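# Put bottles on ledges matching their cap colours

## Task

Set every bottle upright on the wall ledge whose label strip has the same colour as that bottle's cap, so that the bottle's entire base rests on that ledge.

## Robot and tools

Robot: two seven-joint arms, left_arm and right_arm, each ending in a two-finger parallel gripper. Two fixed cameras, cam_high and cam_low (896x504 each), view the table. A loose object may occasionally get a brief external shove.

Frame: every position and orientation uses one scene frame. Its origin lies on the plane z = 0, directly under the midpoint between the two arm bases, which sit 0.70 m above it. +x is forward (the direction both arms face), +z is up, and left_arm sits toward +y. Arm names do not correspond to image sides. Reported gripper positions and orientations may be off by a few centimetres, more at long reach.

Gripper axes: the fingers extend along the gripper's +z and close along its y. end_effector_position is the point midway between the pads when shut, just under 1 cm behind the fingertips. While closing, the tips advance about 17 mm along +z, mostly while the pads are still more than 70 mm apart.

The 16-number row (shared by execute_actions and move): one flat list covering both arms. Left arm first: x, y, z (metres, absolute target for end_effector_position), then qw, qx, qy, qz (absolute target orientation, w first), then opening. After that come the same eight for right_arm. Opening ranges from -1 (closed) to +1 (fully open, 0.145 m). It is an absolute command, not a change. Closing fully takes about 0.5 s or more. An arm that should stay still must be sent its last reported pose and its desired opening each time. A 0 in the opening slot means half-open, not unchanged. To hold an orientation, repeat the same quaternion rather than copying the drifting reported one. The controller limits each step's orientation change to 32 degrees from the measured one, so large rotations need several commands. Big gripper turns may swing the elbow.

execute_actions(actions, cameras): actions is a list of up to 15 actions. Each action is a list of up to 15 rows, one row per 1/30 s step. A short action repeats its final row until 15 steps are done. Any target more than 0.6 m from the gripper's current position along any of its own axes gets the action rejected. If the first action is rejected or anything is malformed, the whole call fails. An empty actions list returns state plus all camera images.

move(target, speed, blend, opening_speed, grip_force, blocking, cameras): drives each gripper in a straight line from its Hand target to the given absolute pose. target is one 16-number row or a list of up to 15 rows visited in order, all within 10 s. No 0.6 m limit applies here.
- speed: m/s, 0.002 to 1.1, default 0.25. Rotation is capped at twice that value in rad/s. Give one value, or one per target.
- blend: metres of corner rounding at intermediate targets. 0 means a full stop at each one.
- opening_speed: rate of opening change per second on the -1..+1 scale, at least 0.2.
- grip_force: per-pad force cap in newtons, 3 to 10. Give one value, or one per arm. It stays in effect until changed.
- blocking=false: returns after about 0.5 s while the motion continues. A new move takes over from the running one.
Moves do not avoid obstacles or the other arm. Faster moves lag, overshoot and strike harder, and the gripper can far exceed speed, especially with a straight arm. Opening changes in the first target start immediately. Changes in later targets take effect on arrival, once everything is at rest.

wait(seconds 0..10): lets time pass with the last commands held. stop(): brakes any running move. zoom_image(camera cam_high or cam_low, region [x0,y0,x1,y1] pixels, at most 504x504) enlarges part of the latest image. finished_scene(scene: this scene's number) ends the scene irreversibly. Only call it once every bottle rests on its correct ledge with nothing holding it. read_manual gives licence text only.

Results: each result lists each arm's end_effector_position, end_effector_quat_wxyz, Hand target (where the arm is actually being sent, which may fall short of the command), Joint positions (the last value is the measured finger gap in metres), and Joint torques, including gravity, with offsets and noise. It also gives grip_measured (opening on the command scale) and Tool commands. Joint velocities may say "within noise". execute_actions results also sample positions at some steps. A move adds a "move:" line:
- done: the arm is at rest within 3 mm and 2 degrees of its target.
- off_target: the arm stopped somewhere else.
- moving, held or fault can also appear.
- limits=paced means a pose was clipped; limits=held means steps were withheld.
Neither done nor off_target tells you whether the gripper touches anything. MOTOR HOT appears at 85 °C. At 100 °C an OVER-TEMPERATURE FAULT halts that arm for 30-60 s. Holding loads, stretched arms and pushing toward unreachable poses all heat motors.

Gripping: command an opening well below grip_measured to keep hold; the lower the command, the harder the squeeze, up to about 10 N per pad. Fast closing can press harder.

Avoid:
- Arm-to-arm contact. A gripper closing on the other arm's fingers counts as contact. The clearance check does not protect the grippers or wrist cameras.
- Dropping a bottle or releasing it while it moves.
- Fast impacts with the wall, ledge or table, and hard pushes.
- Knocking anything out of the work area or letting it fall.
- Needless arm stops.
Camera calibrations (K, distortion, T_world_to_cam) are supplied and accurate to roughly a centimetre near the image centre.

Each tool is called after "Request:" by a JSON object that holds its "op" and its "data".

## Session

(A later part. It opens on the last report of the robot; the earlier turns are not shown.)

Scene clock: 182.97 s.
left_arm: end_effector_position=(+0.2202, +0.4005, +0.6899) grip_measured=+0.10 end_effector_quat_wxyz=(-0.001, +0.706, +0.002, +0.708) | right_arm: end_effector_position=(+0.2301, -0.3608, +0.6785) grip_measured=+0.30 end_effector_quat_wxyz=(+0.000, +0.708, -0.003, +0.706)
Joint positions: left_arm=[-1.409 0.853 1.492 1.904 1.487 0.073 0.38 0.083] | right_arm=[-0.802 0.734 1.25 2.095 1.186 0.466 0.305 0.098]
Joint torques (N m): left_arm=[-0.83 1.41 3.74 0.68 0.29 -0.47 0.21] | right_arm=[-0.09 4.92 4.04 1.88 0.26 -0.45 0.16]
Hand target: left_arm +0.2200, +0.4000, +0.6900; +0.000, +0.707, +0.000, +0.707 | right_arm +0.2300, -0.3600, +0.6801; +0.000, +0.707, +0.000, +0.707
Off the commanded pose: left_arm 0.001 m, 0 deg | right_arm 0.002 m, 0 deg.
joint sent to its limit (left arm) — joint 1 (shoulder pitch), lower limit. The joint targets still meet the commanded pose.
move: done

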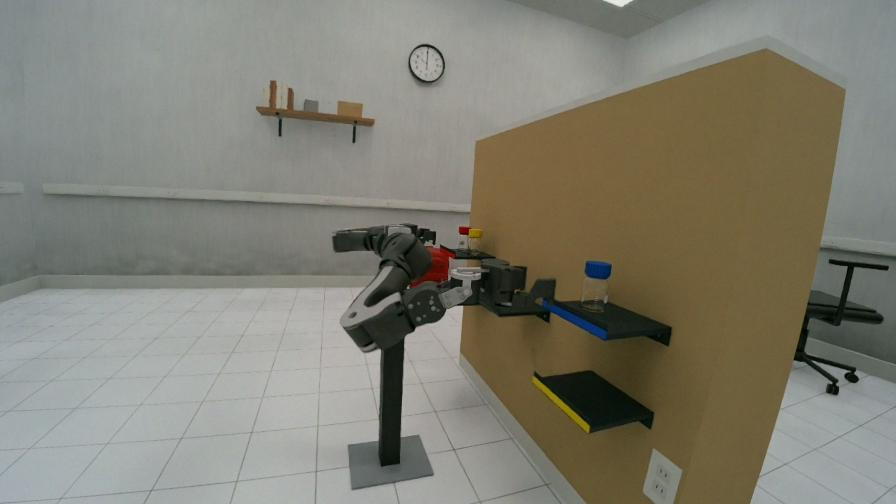

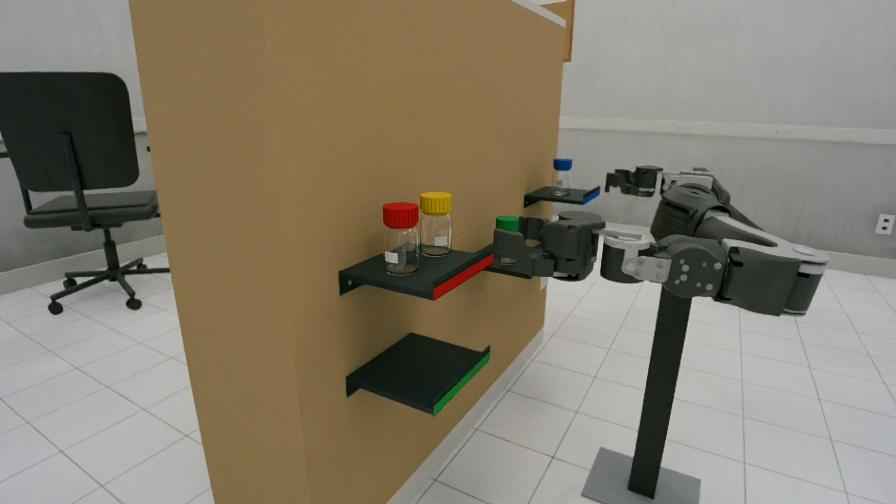

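Request:
{"op": "move", "data": {"target": [[0.23,0.32,0.60,0,0.6428,0,0.766,0.4,0.24,-0.33,0.60,0,0.6428,0,0.766,0.4],[0.24,0.29,0.49,0,0.5736,0,0.8191,0.4,0.25,-0.30,0.46,0,0.5736,0,0.8191,0.4],[0.27,0.25,0.46,-0.142,0.5649,0.0996,0.8067,0.4,0.25,-0.30,0.46,0,0.5736,0,0.8191,0.4],[0.31,0.185,0.47,0,0.7071,0,0.7071,0.4,0.25,-0.30,0.46,0,0.6428,0,0.766,0.4],[0.31,0.18,0.60,0.0617,0.7044,-0.0617,0.7044,0.4,0.25,-0.30,0.46,0,0.6428,0,0.766,0.4],[0.29,0.10,0.588,0.2126,0.6744,-0.2126,0.6744,0.4,0.25,-0.30,0.46,0,0.6428,0,0.766,0.4]], "speed": 0.25, "blend": [0.03,0.02,0.02,0.02,0.02,0], "cameras": ["cam_low","cam_high"]}}

Request:
{"op": "zoom_image", "data": {"camera": "cam_high", "region": [440, 240, 560, 330]}}

Request:
{"op": "zoom_image", "data": {"camera": "cam_low", "region": [460, 180, 610, 300]}}

Scene clock: 209.40 s.
left_arm: end_effector_position=(+0.2897, +0.1005, +0.5896) grip_measured=+0.40 end_effector_quat_wxyz=(+0.211, +0.673, -0.211, +0.676) | right_arm: end_effector_position=(+0.2500, -0.2985, +0.4594) grip_measured=+0.40 end_effector_quat_wxyz=(-0.003, +0.642, +0.001, +0.767)
Joint positions: left_arm=[-0.172 0.433 0.017 2.224 0.474 0.421 0.336 0.105] | right_arm=[-0.453 0.26 0.427 1.521 0.523 -0.509 0.498 0.105]
Joint torques (N m): left_arm=[3.49 2.44 0.32 3.32 0.33 -0.64 0.22] | right_arm=[0.33 3.78 2.37 4.38 0.31 -0.21 -0.17]
Hand target: left_arm +0.2900, +0.1000, +0.5880; +0.213, +0.674, -0.213, +0.674 | right_arm +0.2500, -0.3000, +0.4599; +0.000, +0.643, +0.000, +0.766
Off the commanded pose: left_arm 0.002 m, 0 deg | right_arm 0.002 m, 0 deg.
move: done

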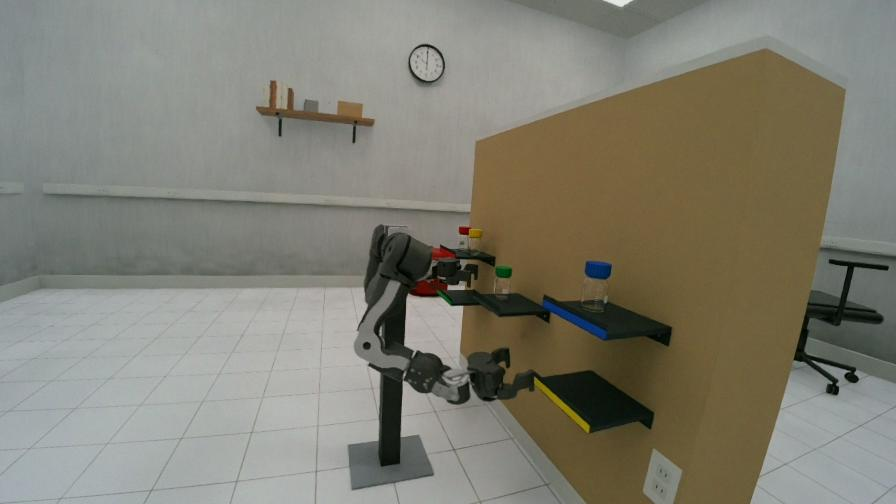

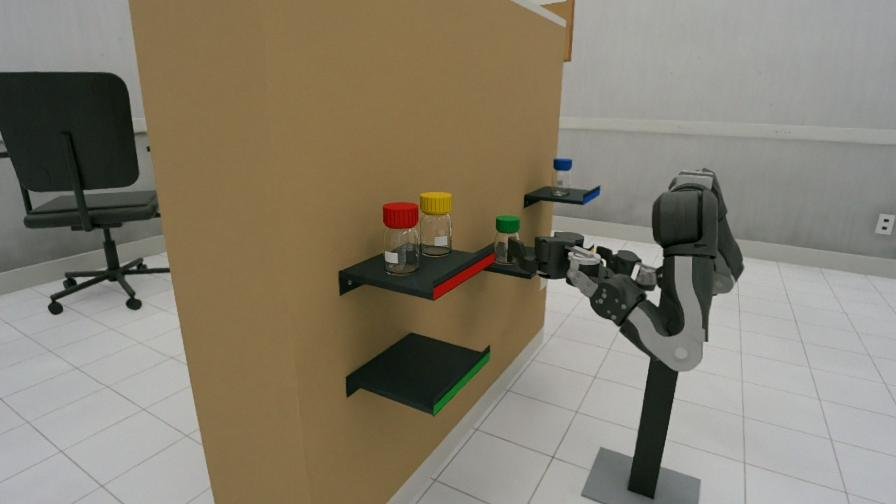

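Scaled by 4.200 from the camera's 896x504 image, which has a finer 1280x720 frame.

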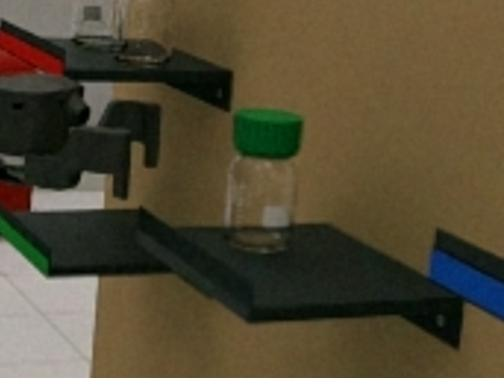

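Scaled by 3.360 from the camera's 896x504 image, which has a finer 1280x720 frame.

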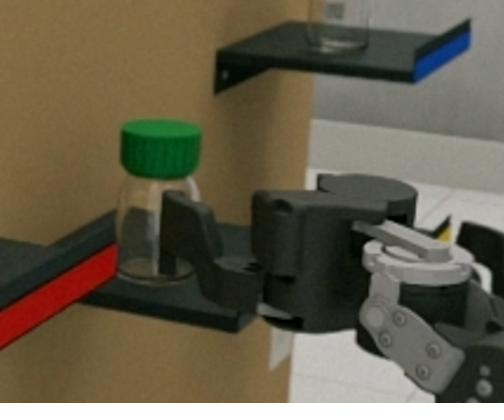

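Request:
{"op": "move", "data": {"target": [[0.36,0.053,0.582,0.2126,0.6744,-0.2126,0.6744,0.4,0.25,-0.30,0.46,0,0.6428,0,0.766,0.4]], "speed": 0.1, "cameras": ["cam_low","cam_high"]}}

Request:
{"op": "zoom_image", "data": {"camera": "cam_high", "region": [440, 240, 560, 330]}}

Request:
{"op": "zoom_image", "data": {"camera": "cam_low", "region": [470, 190, 590, 290]}}

Scene clock: 228.17 s.
left_arm: end_effector_position=(+0.3593, +0.0522, +0.5845) grip_measured=+0.40 end_effector_quat_wxyz=(+0.214, +0.672, -0.215, +0.676) | right_arm: end_effector_position=(+0.2500, -0.2985, +0.4594) grip_measured=+0.40 end_effector_quat_wxyz=(-0.003, +0.642, +0.001, +0.767)
Joint positions: left_arm=[0.207 0.275 -0.243 1.905 0.348 0.446 0.267 0.105] | right_arm=[-0.453 0.26 0.427 1.521 0.523 -0.509 0.498 0.105]
Joint torques (N m): left_arm=[5.37 0.41 0.65 3.82 0.19 -0.65 -0.02] | right_arm=[0.41 3.71 2.33 4.33 0.3 -0.2 -0.15]
Hand target: left_arm +0.3600, +0.0530, +0.5820; +0.213, +0.674, -0.213, +0.674 | right_arm +0.2500, -0.3000, +0.4599; +0.000, +0.643, +0.000, +0.766
Off the commanded pose: left_arm 0.003 m, 0 deg | right_arm 0.002 m, 0 deg.
move: done

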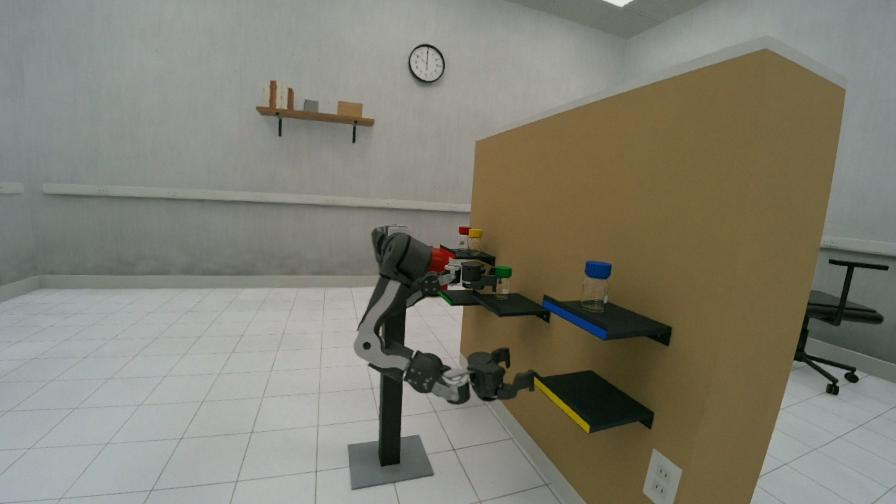

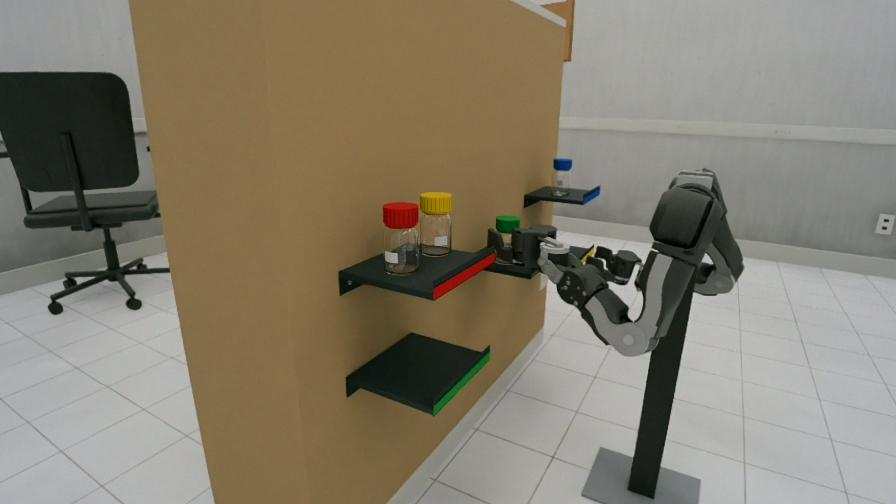

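Scaled by 4.200 from the camera's 896x504 image, which has a finer 1280x720 frame.

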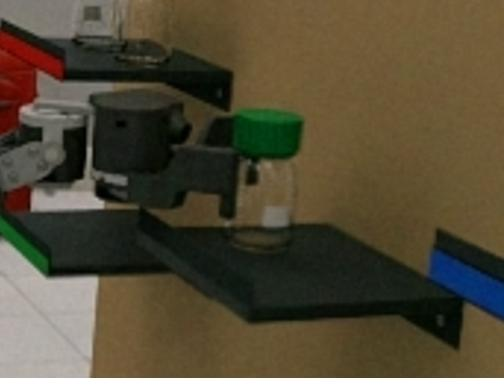

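Scaled by 4.200 from the camera's 896x504 image, which has a finer 1280x720 frame.

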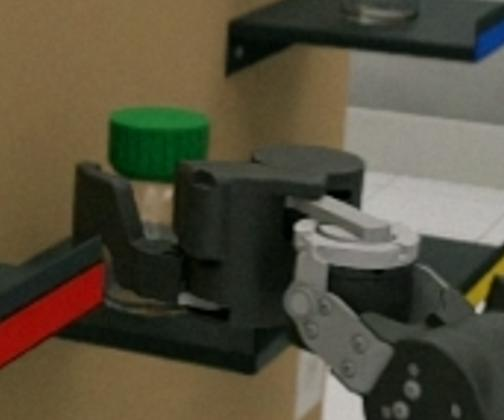

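Request:
{"op": "move", "data": {"target": [[0.377,0.041,0.581,0.2126,0.6744,-0.2126,0.6744,0.4,0.25,-0.30,0.46,0,0.6428,0,0.766,0.4],[0.377,0.041,0.581,0.2126,0.6744,-0.2126,0.6744,-0.6,0.25,-0.30,0.46,0,0.6428,0,0.766,0.4]], "speed": 0.08, "opening_speed": 1.0, "cameras": ["cam_low","cam_high"]}}

Request:
{"op": "zoom_image", "data": {"camera": "cam_high", "region": [440, 240, 560, 330]}}

Request:
{"op": "zoom_image", "data": {"camera": "cam_low", "region": [470, 190, 590, 290]}}

Scene clock: 243.53 s.
left_arm: end_effector_position=(+0.3763, +0.0409, +0.5831) grip_measured=-0.25 end_effector_quat_wxyz=(+0.213, +0.672, -0.214, +0.676) | right_arm: end_effector_position=(+0.2500, -0.2985, +0.4594) grip_measured=+0.40 end_effector_quat_wxyz=(-0.003, +0.642, +0.001, +0.767)
Joint positions: left_arm=[0.279 0.223 -0.276 1.813 0.312 0.434 0.263 0.057] | right_arm=[-0.453 0.26 0.427 1.521 0.523 -0.509 0.498 0.105]
Joint torques (N m): left_arm=[6.5 -0.15 0.49 3.7 0.24 -0.63 0.04] | right_arm=[0.36 3.92 2.47 4.27 0.28 -0.22 -0.17]
Hand target: left_arm +0.3770, +0.0409, +0.5810; +0.213, +0.674, -0.213, +0.674 | right_arm +0.2500, -0.3000, +0.4599; +0.000, +0.643, +0.000, +0.766
Off the commanded pose: left_arm 0.002 m, 0 deg | right_arm 0.002 m, 0 deg.
move: done

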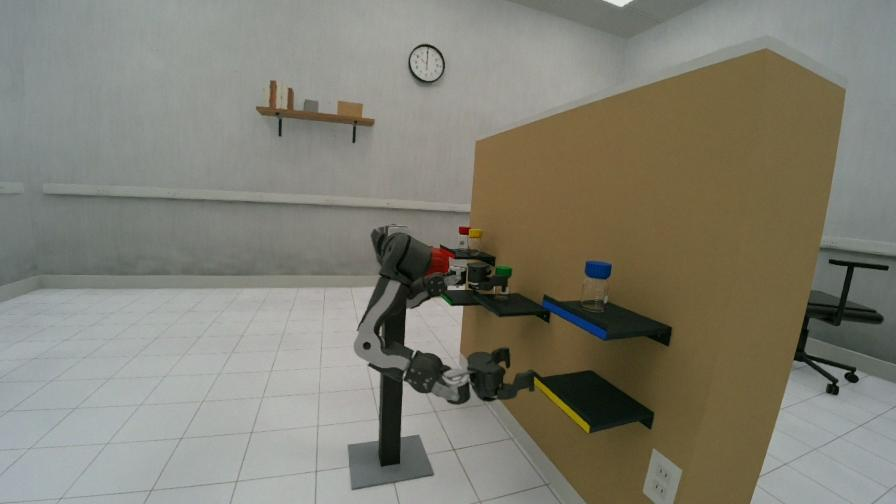

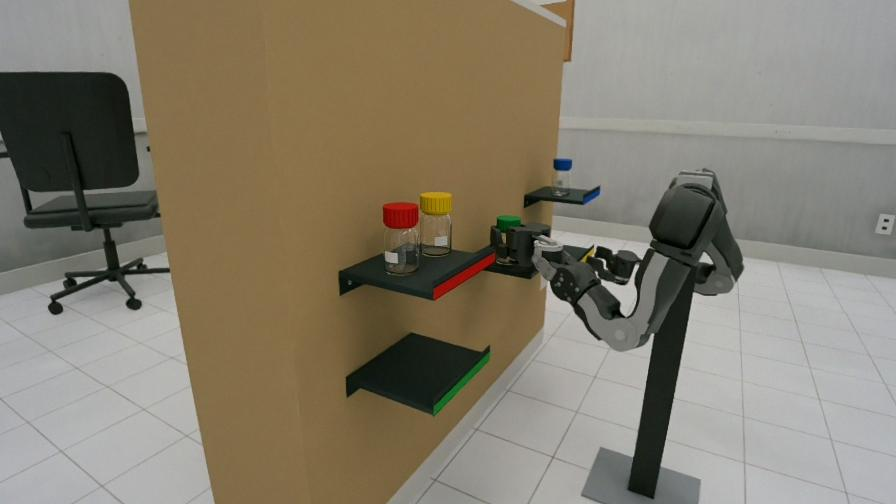

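Scaled by 4.200 from the camera's 896x504 image, which has a finer 1280x720 frame.

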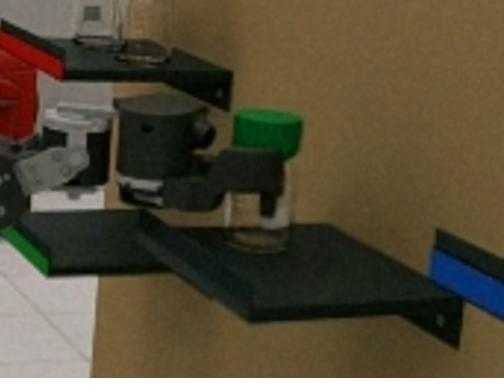

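Scaled by 4.200 from the camera's 896x504 image, which has a finer 1280x720 frame.

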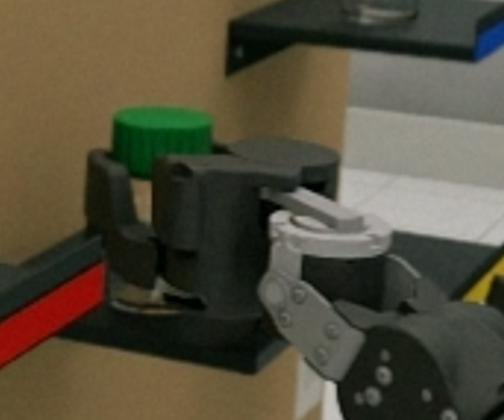

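Request:
{"op": "move", "data": {"target": [[0.377,0.041,0.63,0.2126,0.6744,-0.2126,0.6744,-0.6,0.25,-0.30,0.46,0,0.6428,0,0.766,0.4],[0.30,0.10,0.63,0.2126,0.6744,-0.2126,0.6744,-0.6,0.25,-0.30,0.46,0,0.6428,0,0.766,0.4],[0.31,0.185,0.61,0.0617,0.7044,-0.0617,0.7044,-0.6,0.25,-0.30,0.46,0,0.6428,0,0.766,0.4],[0.28,0.20,0.53,0,0.7071,0,0.7071,-0.6,0.25,-0.30,0.46,0,0.6428,0,0.766,0.4],[0.23,0.34,0.522,0,0.7071,0,0.7071,-0.6,0.25,-0.30,0.46,0,0.6428,0,0.766,0.4],[0.30,0.36,0.522,0,0.7071,0,0.7071,-0.6,0.25,-0.30,0.46,0,0.6428,0,0.766,0.4],[0.377,0.36,0.518,0,0.7071,0,0.7071,-0.6,0.25,-0.30,0.46,0,0.6428,0,0.766,0.4],[0.377,0.36,0.496,0,0.7071,0,0.7071,-0.6,0.25,-0.30,0.46,0,0.6428,0,0.766,0.4]], "speed": [0.1,0.2,0.2,0.2,0.2,0.15,0.1,0.06], "blend": [0.01,0.02,0.03,0.03,0.02,0.02,0,0], "cameras": ["cam_low","cam_high"]}}

Request:
{"op": "zoom_image", "data": {"camera": "cam_low", "region": [340, 260, 520, 420]}}

Scene clock: 271.50 s.
left_arm: end_effector_position=(+0.3762, +0.3614, +0.4947) grip_measured=-0.25 end_effector_quat_wxyz=(-0.002, +0.711, +0.002, +0.704) | right_arm: end_effector_position=(+0.2500, -0.2985, +0.4594) grip_measured=+0.40 end_effector_quat_wxyz=(-0.003, +0.642, +0.001, +0.767)
Joint positions: left_arm=[0.124 0.483 0.399 1.214 0.381 -0.024 0.502 0.057] | right_arm=[-0.453 0.26 0.427 1.521 0.523 -0.509 0.498 0.105]
Joint torques (N m): left_arm=[6.53 5.13 0.76 4.72 0.47 -0.84 0.22] | right_arm=[0.3 3.76 2.32 4.36 0.3 -0.22 -0.15]
Hand target: left_arm +0.3770, +0.3600, +0.4961; +0.000, +0.707, +0.000, +0.707 | right_arm +0.2500, -0.3000, +0.4599; +0.000, +0.643, +0.000, +0.766
Off the commanded pose: left_arm 0.002 m, 1 deg | right_arm 0.002 m, 0 deg.
move: done

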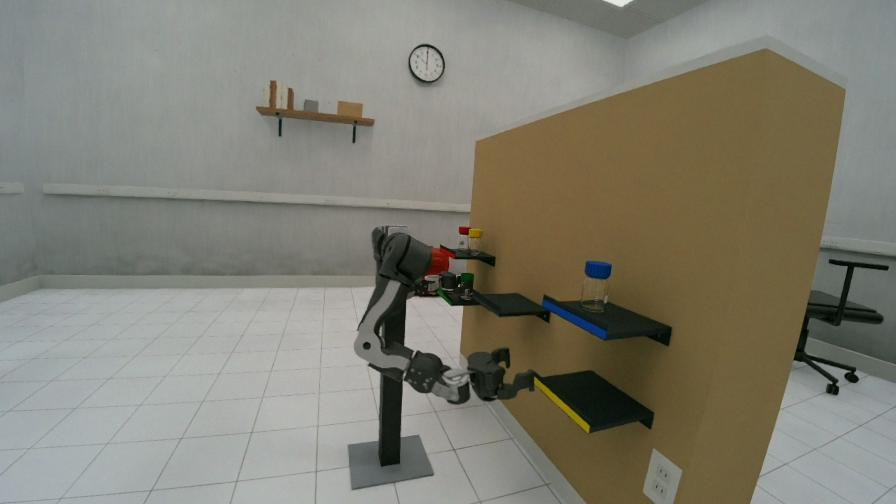

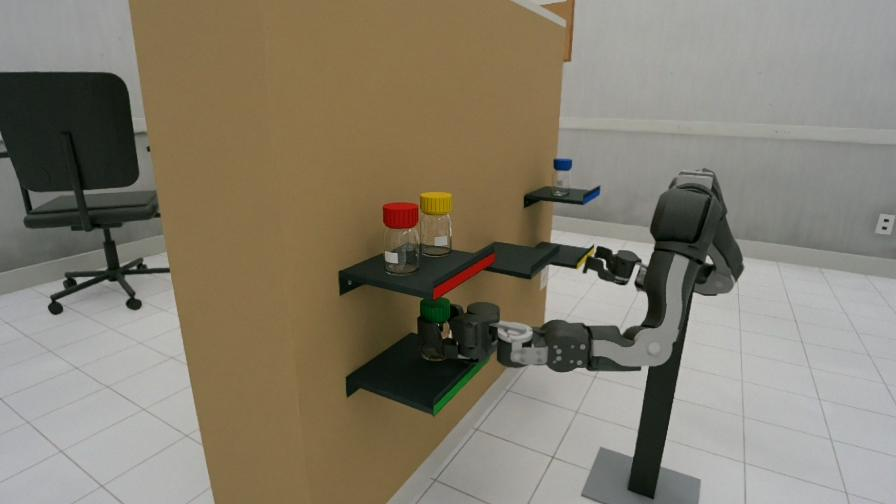

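Scaled by 2.800 from the camera's 896x504 image, which has a finer 1280x720 frame.

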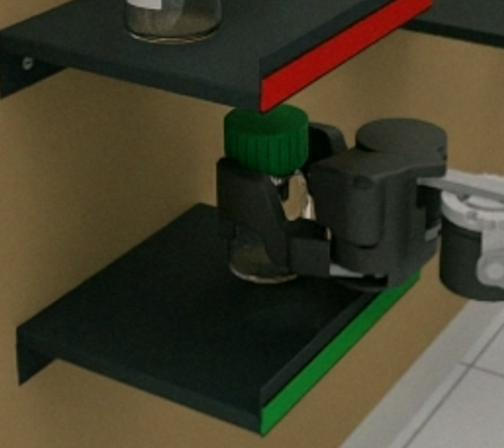

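Request:
{"op": "move", "data": {"target": [[0.377,0.36,0.482,0,0.7071,0,0.7071,-0.6,0.25,-0.30,0.46,0,0.6428,0,0.766,0.4]], "speed": 0.02, "cameras": ["cam_low"]}}

Request:
{"op": "zoom_image", "data": {"camera": "cam_low", "region": [340, 260, 520, 420]}}

Scene clock: 277.60 s.
left_arm: end_effector_position=(+0.3778, +0.3615, +0.4913) grip_measured=-0.25 end_effector_quat_wxyz=(-0.005, +0.696, -0.003, +0.718) | right_arm: end_effector_position=(+0.2500, -0.2985, +0.4594) grip_measured=+0.40 end_effector_quat_wxyz=(-0.003, +0.642, +0.001, +0.767)
Joint positions: left_arm=[0.136 0.485 0.377 1.157 0.397 -0.112 0.506 0.057] | right_arm=[-0.453 0.26 0.427 1.521 0.523 -0.509 0.498 0.105]
Joint torques (N m): left_arm=[4.58 5.05 -0.17 2.99 0.3 -0.11 0.1] | right_arm=[0.33 3.78 2.36 4.26 0.31 -0.22 -0.14]
Hand target: left_arm +0.3768, +0.3600, +0.4821; +0.000, +0.707, +0.000, +0.707 | right_arm +0.2500, -0.3000, +0.4599; +0.000, +0.643, +0.000, +0.766
Off the commanded pose: left_arm 0.009 m, 2 deg | right_arm 0.002 m, 0 deg.
move: off_target (left_arm)
Images, in order (width x height): cam_low 896x504.

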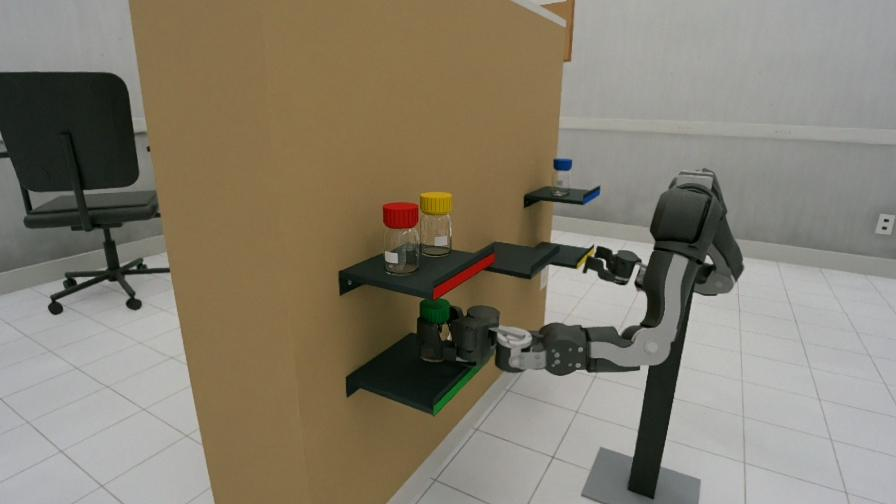

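Scaled by 2.800 from the camera's 896x504 image, which has a finer 1280x720 frame.

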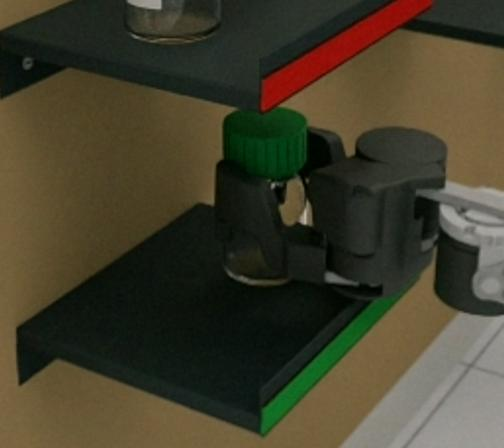

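Request:
{"op": "move", "data": {"target": [[0.377,0.361,0.489,0,0.7071,0,0.7071,-0.6,0.25,-0.30,0.46,0,0.6428,0,0.766,0.4],[0.377,0.361,0.489,0,0.7071,0,0.7071,0.3,0.25,-0.30,0.46,0,0.6428,0,0.766,0.4],[0.30,0.36,0.495,0,0.7071,0,0.7071,0.3,0.25,-0.30,0.46,0,0.6428,0,0.766,0.4],[0.225,0.345,0.53,0,0.7071,0,0.7071,0.3,0.25,-0.30,0.46,0,0.6428,0,0.766,0.4],[0.225,0.336,0.69,0,0.7071,0,0.7071,0.2,0.25,-0.30,0.46,0,0.6428,0,0.766,0.4]], "speed": [0.03,0.1,0.1,0.2,0.2], "blend": [0,0,0.02,0.03,0], "opening_speed": 0.8, "cameras": ["cam_low","cam_high"]}}

Request:
{"op": "zoom_image", "data": {"camera": "cam_low", "region": [360, 180, 580, 400]}}

Request:
{"op": "zoom_image", "data": {"camera": "cam_high", "region": [410, 210, 530, 310]}}

Scene clock: 304.63 s.
left_arm: end_effector_position=(+0.2252, +0.3348, +0.6916) grip_measured=+0.20 end_effector_quat_wxyz=(+0.000, +0.706, -0.005, +0.709) | right_arm: end_effector_position=(+0.2500, -0.2985, +0.4594) grip_measured=+0.40 end_effector_quat_wxyz=(-0.003, +0.642, +0.001, +0.767)
Joint positions: left_arm=[-0.574 0.655 1.243 2.227 1.102 0.704 0.309 0.09] | right_arm=[-0.453 0.26 0.427 1.521 0.523 -0.509 0.498 0.105]
Joint torques (N m): left_arm=[0.22 4.07 1.47 1.94 0.29 -0.49 -0.05] | right_arm=[0.33 3.73 2.41 4.23 0.3 -0.2 -0.14]
Hand target: left_arm +0.2250, +0.3359, +0.6900; +0.000, +0.707, +0.000, +0.707 | right_arm +0.2500, -0.3000, +0.4599; +0.000, +0.643, +0.000, +0.766
Off the commanded pose: left_arm 0.002 m, 1 deg | right_arm 0.002 m, 0 deg.
move: done

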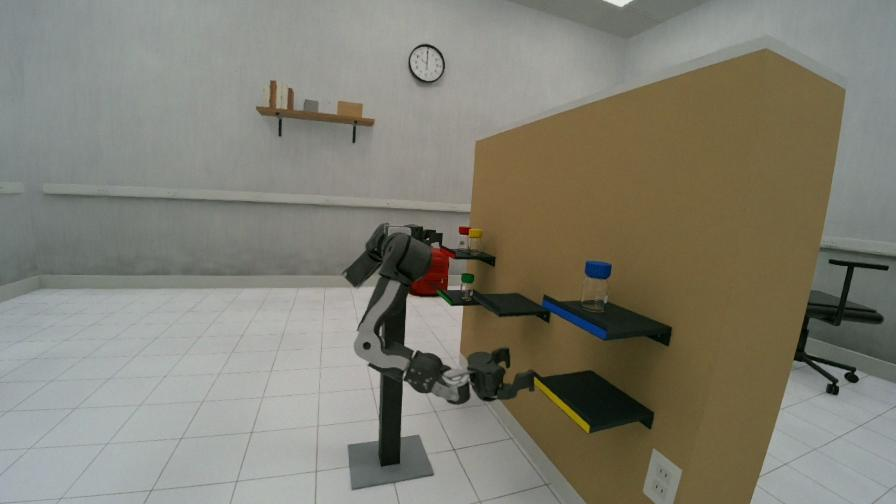

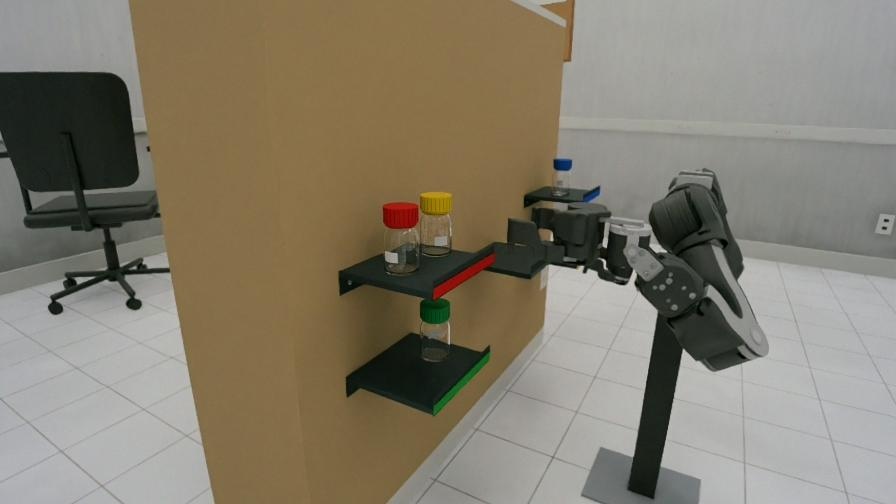

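Scaled by 2.291 from the camera's 896x504 image, which has a finer 1280x720 frame.

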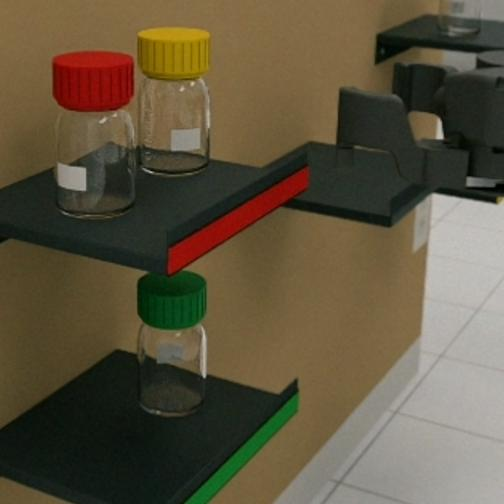

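Scaled by 4.200 from the camera's 896x504 image, which has a finer 1280x720 frame.

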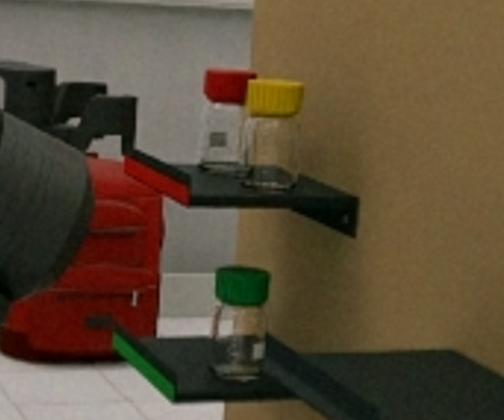

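Request:
{"op": "move", "data": {"target": [[0.28,0.337,0.688,0,0.7071,0,0.7071,0.2,0.25,-0.30,0.46,0,0.6428,0,0.766,0.4],[0.35,0.337,0.686,0,0.7071,0,0.7071,0.2,0.25,-0.30,0.46,0,0.6428,0,0.766,0.4]], "speed": 0.1, "blend": [0.02,0], "cameras": ["cam_low","cam_high"]}}

Request:
{"op": "zoom_image", "data": {"camera": "cam_low", "region": [370, 180, 490, 290]}}

Request:
{"op": "zoom_image", "data": {"camera": "cam_high", "region": [430, 210, 510, 280]}}

Scene clock: 319.97 s.
left_arm: end_effector_position=(+0.3495, +0.3358, +0.6872) grip_measured=+0.20 end_effector_quat_wxyz=(+0.002, +0.706, -0.003, +0.708) | right_arm: end_effector_position=(+0.2500, -0.2985, +0.4594) grip_measured=+0.40 end_effector_quat_wxyz=(-0.003, +0.642, +0.001, +0.767)
Joint positions: left_arm=[0.018 0.977 0.458 1.856 1.041 0.551 0.012 0.09] | right_arm=[-0.453 0.26 0.427 1.521 0.523 -0.509 0.498 0.105]
Joint torques (N m): left_arm=[4.95 6.34 1.84 2 0.06 -0.69 -0.05] | right_arm=[0.41 3.76 2.29 4.36 0.3 -0.2 -0.17]
Hand target: left_arm +0.3500, +0.3370, +0.6860; +0.000, +0.707, +0.000, +0.707 | right_arm +0.2500, -0.3000, +0.4599; +0.000, +0.643, +0.000, +0.766
Off the commanded pose: left_arm 0.002 m, 0 deg | right_arm 0.002 m, 0 deg.
move: done

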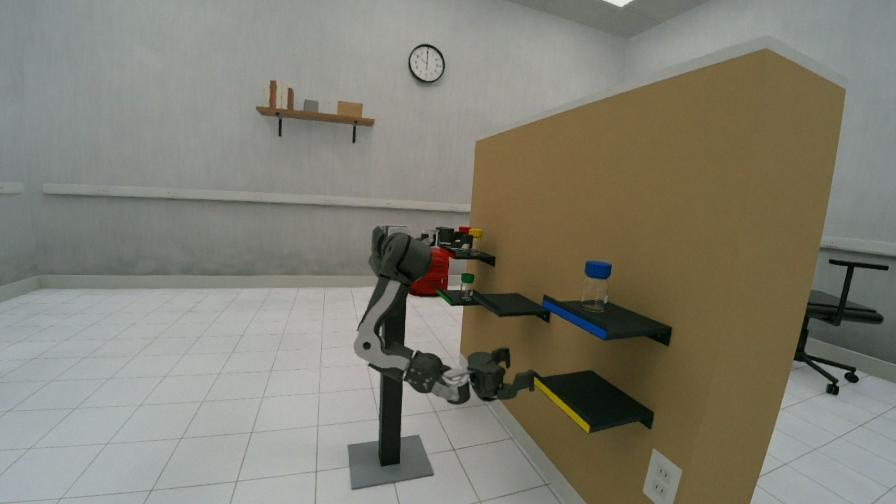

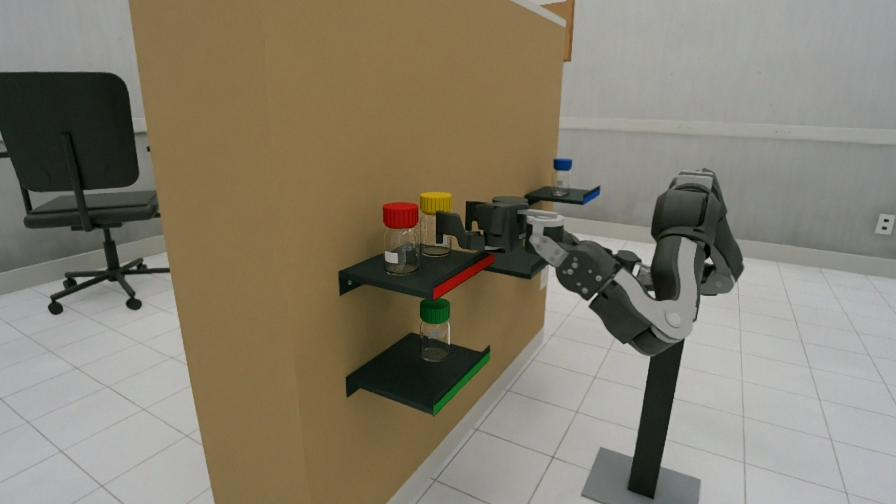

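Scaled by 4.200 from the camera's 896x504 image, which has a finer 1280x720 frame.

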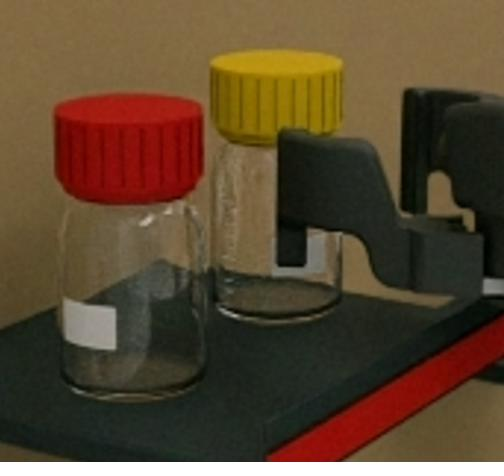

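Scaled by 6.300 from the camera's 896x504 image, which has a finer 1280x720 frame.

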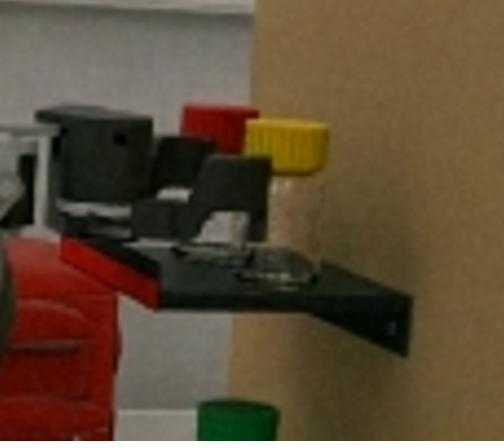

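Request:
{"op": "move", "data": {"target": [[0.374,0.338,0.682,0,0.7071,0,0.7071,0.2,0.25,-0.30,0.46,0,0.6428,0,0.766,0.4],[0.374,0.338,0.682,0,0.7071,0,0.7071,-0.6,0.25,-0.30,0.46,0,0.6428,0,0.766,0.4]], "speed": 0.08, "opening_speed": 0.8, "cameras": ["cam_low","cam_high"]}}

Request:
{"op": "zoom_image", "data": {"camera": "cam_low", "region": [370, 180, 490, 290]}}

Request:
{"op": "zoom_image", "data": {"camera": "cam_high", "region": [430, 210, 510, 280]}}

Scene clock: 331.93 s.
left_arm: end_effector_position=(+0.3734, +0.3377, +0.6834) grip_measured=-0.29 end_effector_quat_wxyz=(+0.000, +0.706, -0.001, +0.708) | right_arm: end_effector_position=(+0.2500, -0.2985, +0.4594) grip_measured=+0.40 end_effector_quat_wxyz=(-0.003, +0.642, +0.001, +0.767)
Joint positions: left_arm=[0.183 0.981 0.284 1.748 1.003 0.513 0.009 0.054] | right_arm=[-0.453 0.26 0.427 1.521 0.523 -0.509 0.498 0.105]
Joint torques (N m): left_arm=[5.76 6.29 1.83 2.15 0.11 -0.68 0.08] | right_arm=[0.28 3.76 2.29 4.31 0.31 -0.2 -0.14]
Hand target: left_arm +0.3740, +0.3380, +0.6819; +0.000, +0.707, +0.000, +0.707 | right_arm +0.2500, -0.3000, +0.4599; +0.000, +0.643, +0.000, +0.766
Off the commanded pose: left_arm 0.002 m, 0 deg | right_arm 0.002 m, 0 deg.
move: done

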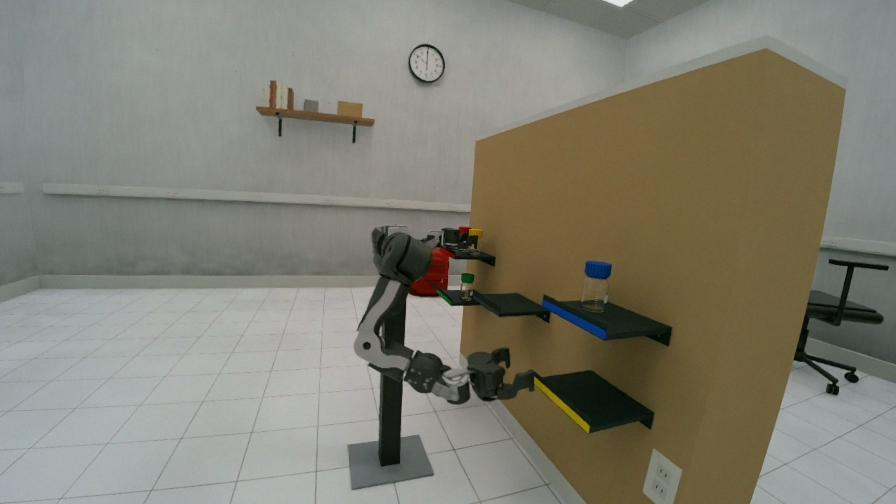

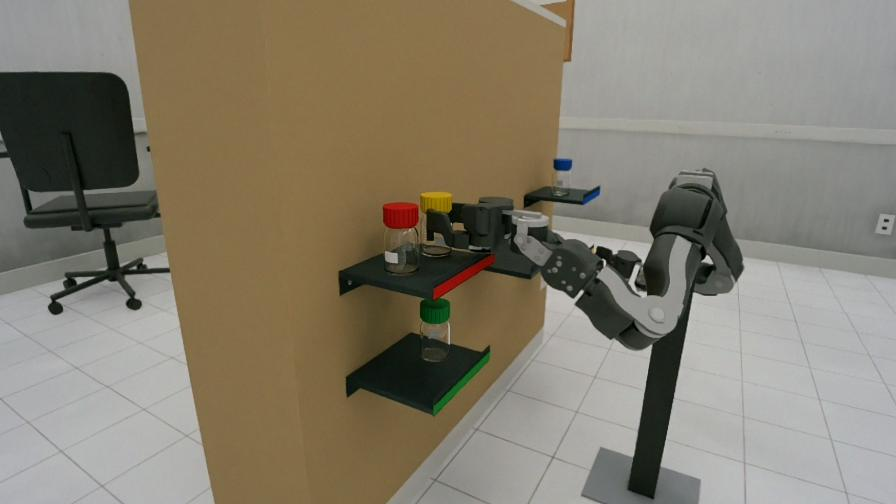

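Scaled by 4.200 from the camera's 896x504 image, which has a finer 1280x720 frame.

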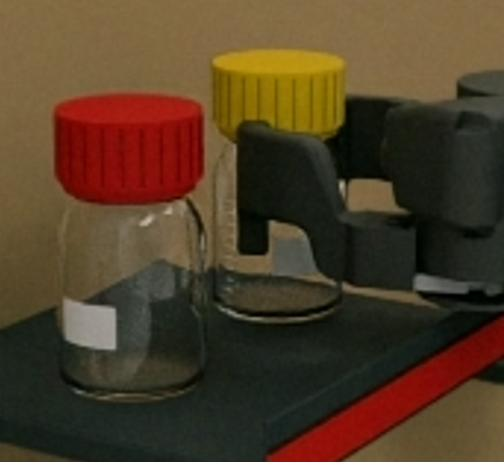

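Scaled by 6.300 from the camera's 896x504 image, which has a finer 1280x720 frame.

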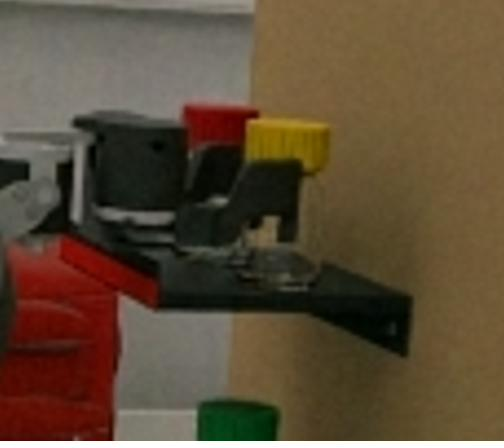

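Request:
{"op": "move", "data": {"target": [[0.374,0.338,0.725,0,0.7071,0,0.7071,-0.6,0.25,-0.30,0.46,0,0.6428,0,0.766,0.4],[0.225,0.335,0.73,0,0.7071,0,0.7071,-0.6,0.25,-0.30,0.46,0,0.6428,0,0.766,0.4],[0.22,0.32,0.60,0,0.6428,0,0.766,-0.6,0.25,-0.30,0.46,0,0.6428,0,0.766,0.4],[0.24,0.25,0.49,-0.1035,0.6036,0.0794,0.7866,-0.6,0.25,-0.30,0.46,0,0.6428,0,0.766,0.4],[0.30,0.183,0.52,0,0.7071,0,0.7071,-0.6,0.25,-0.30,0.46,0,0.6428,0,0.766,0.4],[0.31,0.18,0.63,0.0617,0.7044,-0.0617,0.7044,-0.6,0.25,-0.30,0.46,0,0.6428,0,0.766,0.4],[0.31,0.09,0.64,0.2126,0.6744,-0.2126,0.6744,-0.6,0.25,-0.30,0.46,0,0.6428,0,0.766,0.4]], "speed": [0.08,0.15,0.2,0.2,0.2,0.2,0.2], "blend": [0.01,0.02,0.03,0.03,0.02,0.02,0], "cameras": ["cam_low","cam_high"]}}

Request:
{"op": "zoom_image", "data": {"camera": "cam_low", "region": [360, 180, 580, 400]}}

Scene clock: 365.47 s.
left_arm: end_effector_position=(+0.3099, +0.0908, +0.6405) grip_measured=-0.29 end_effector_quat_wxyz=(+0.210, +0.674, -0.211, +0.676) | right_arm: end_effector_position=(+0.2500, -0.2985, +0.4594) grip_measured=+0.40 end_effector_quat_wxyz=(-0.003, +0.642, +0.001, +0.767)
Joint positions: left_arm=[0.125 0.291 0.039 2.256 0.404 0.781 0.389 0.054] | right_arm=[-0.453 0.26 0.427 1.521 0.523 -0.509 0.498 0.105]
Joint torques (N m): left_arm=[5.26 1.62 0.18 3.1 0.37 -0.53 0.19] | right_arm=[0.38 3.76 2.37 4.37 0.31 -0.2 -0.15]
Hand target: left_arm +0.3100, +0.0900, +0.6400; +0.213, +0.674, -0.213, +0.674 | right_arm +0.2500, -0.3000, +0.4599; +0.000, +0.643, +0.000, +0.766
Off the commanded pose: left_arm 0.001 m, 0 deg | right_arm 0.002 m, 0 deg.
joint sent to its limit (left arm) — joint 6 (wrist pitch), upper limit. The joint targets still meet the commanded pose.
move: done

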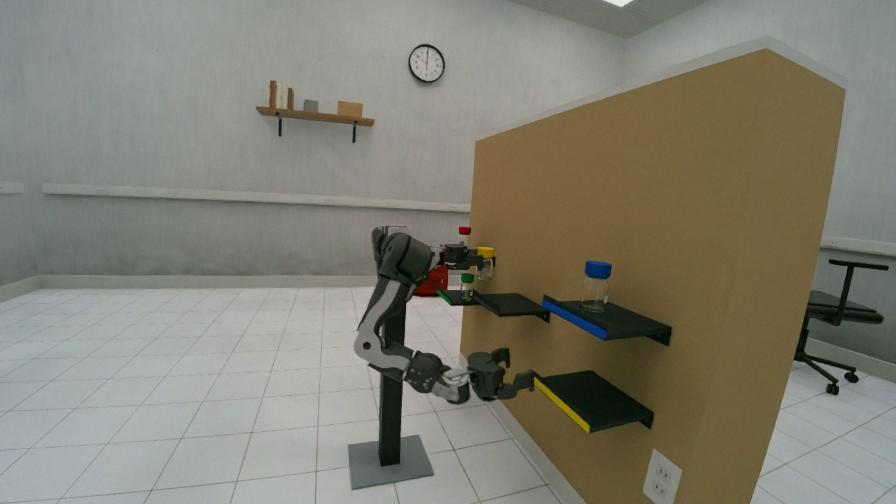

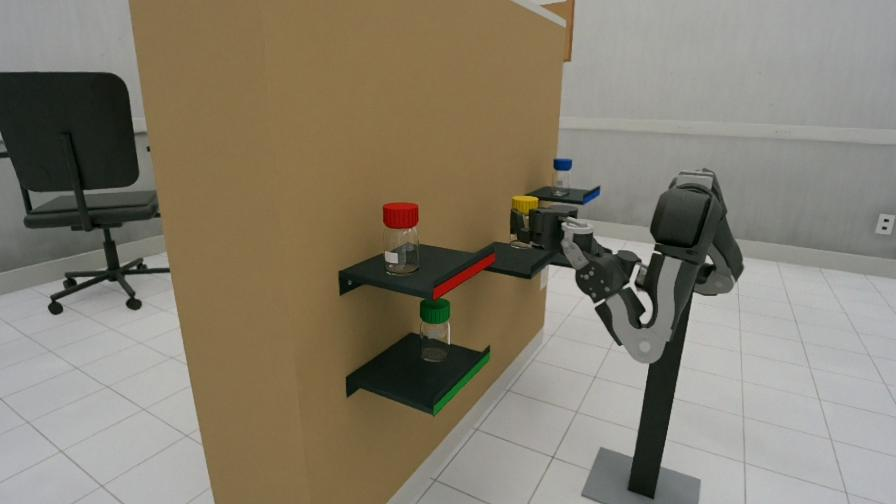

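Scaled by 2.291 from the camera's 896x504 image, which has a finer 1280x720 frame.

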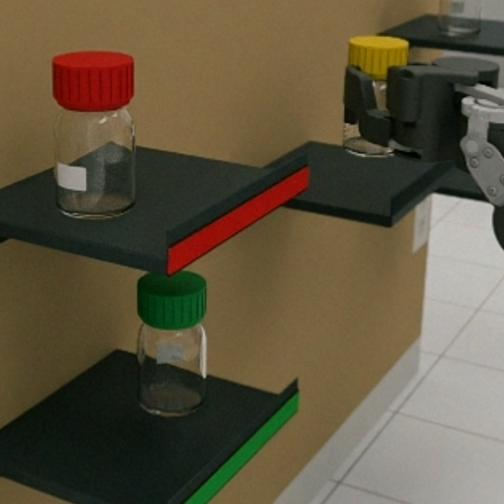

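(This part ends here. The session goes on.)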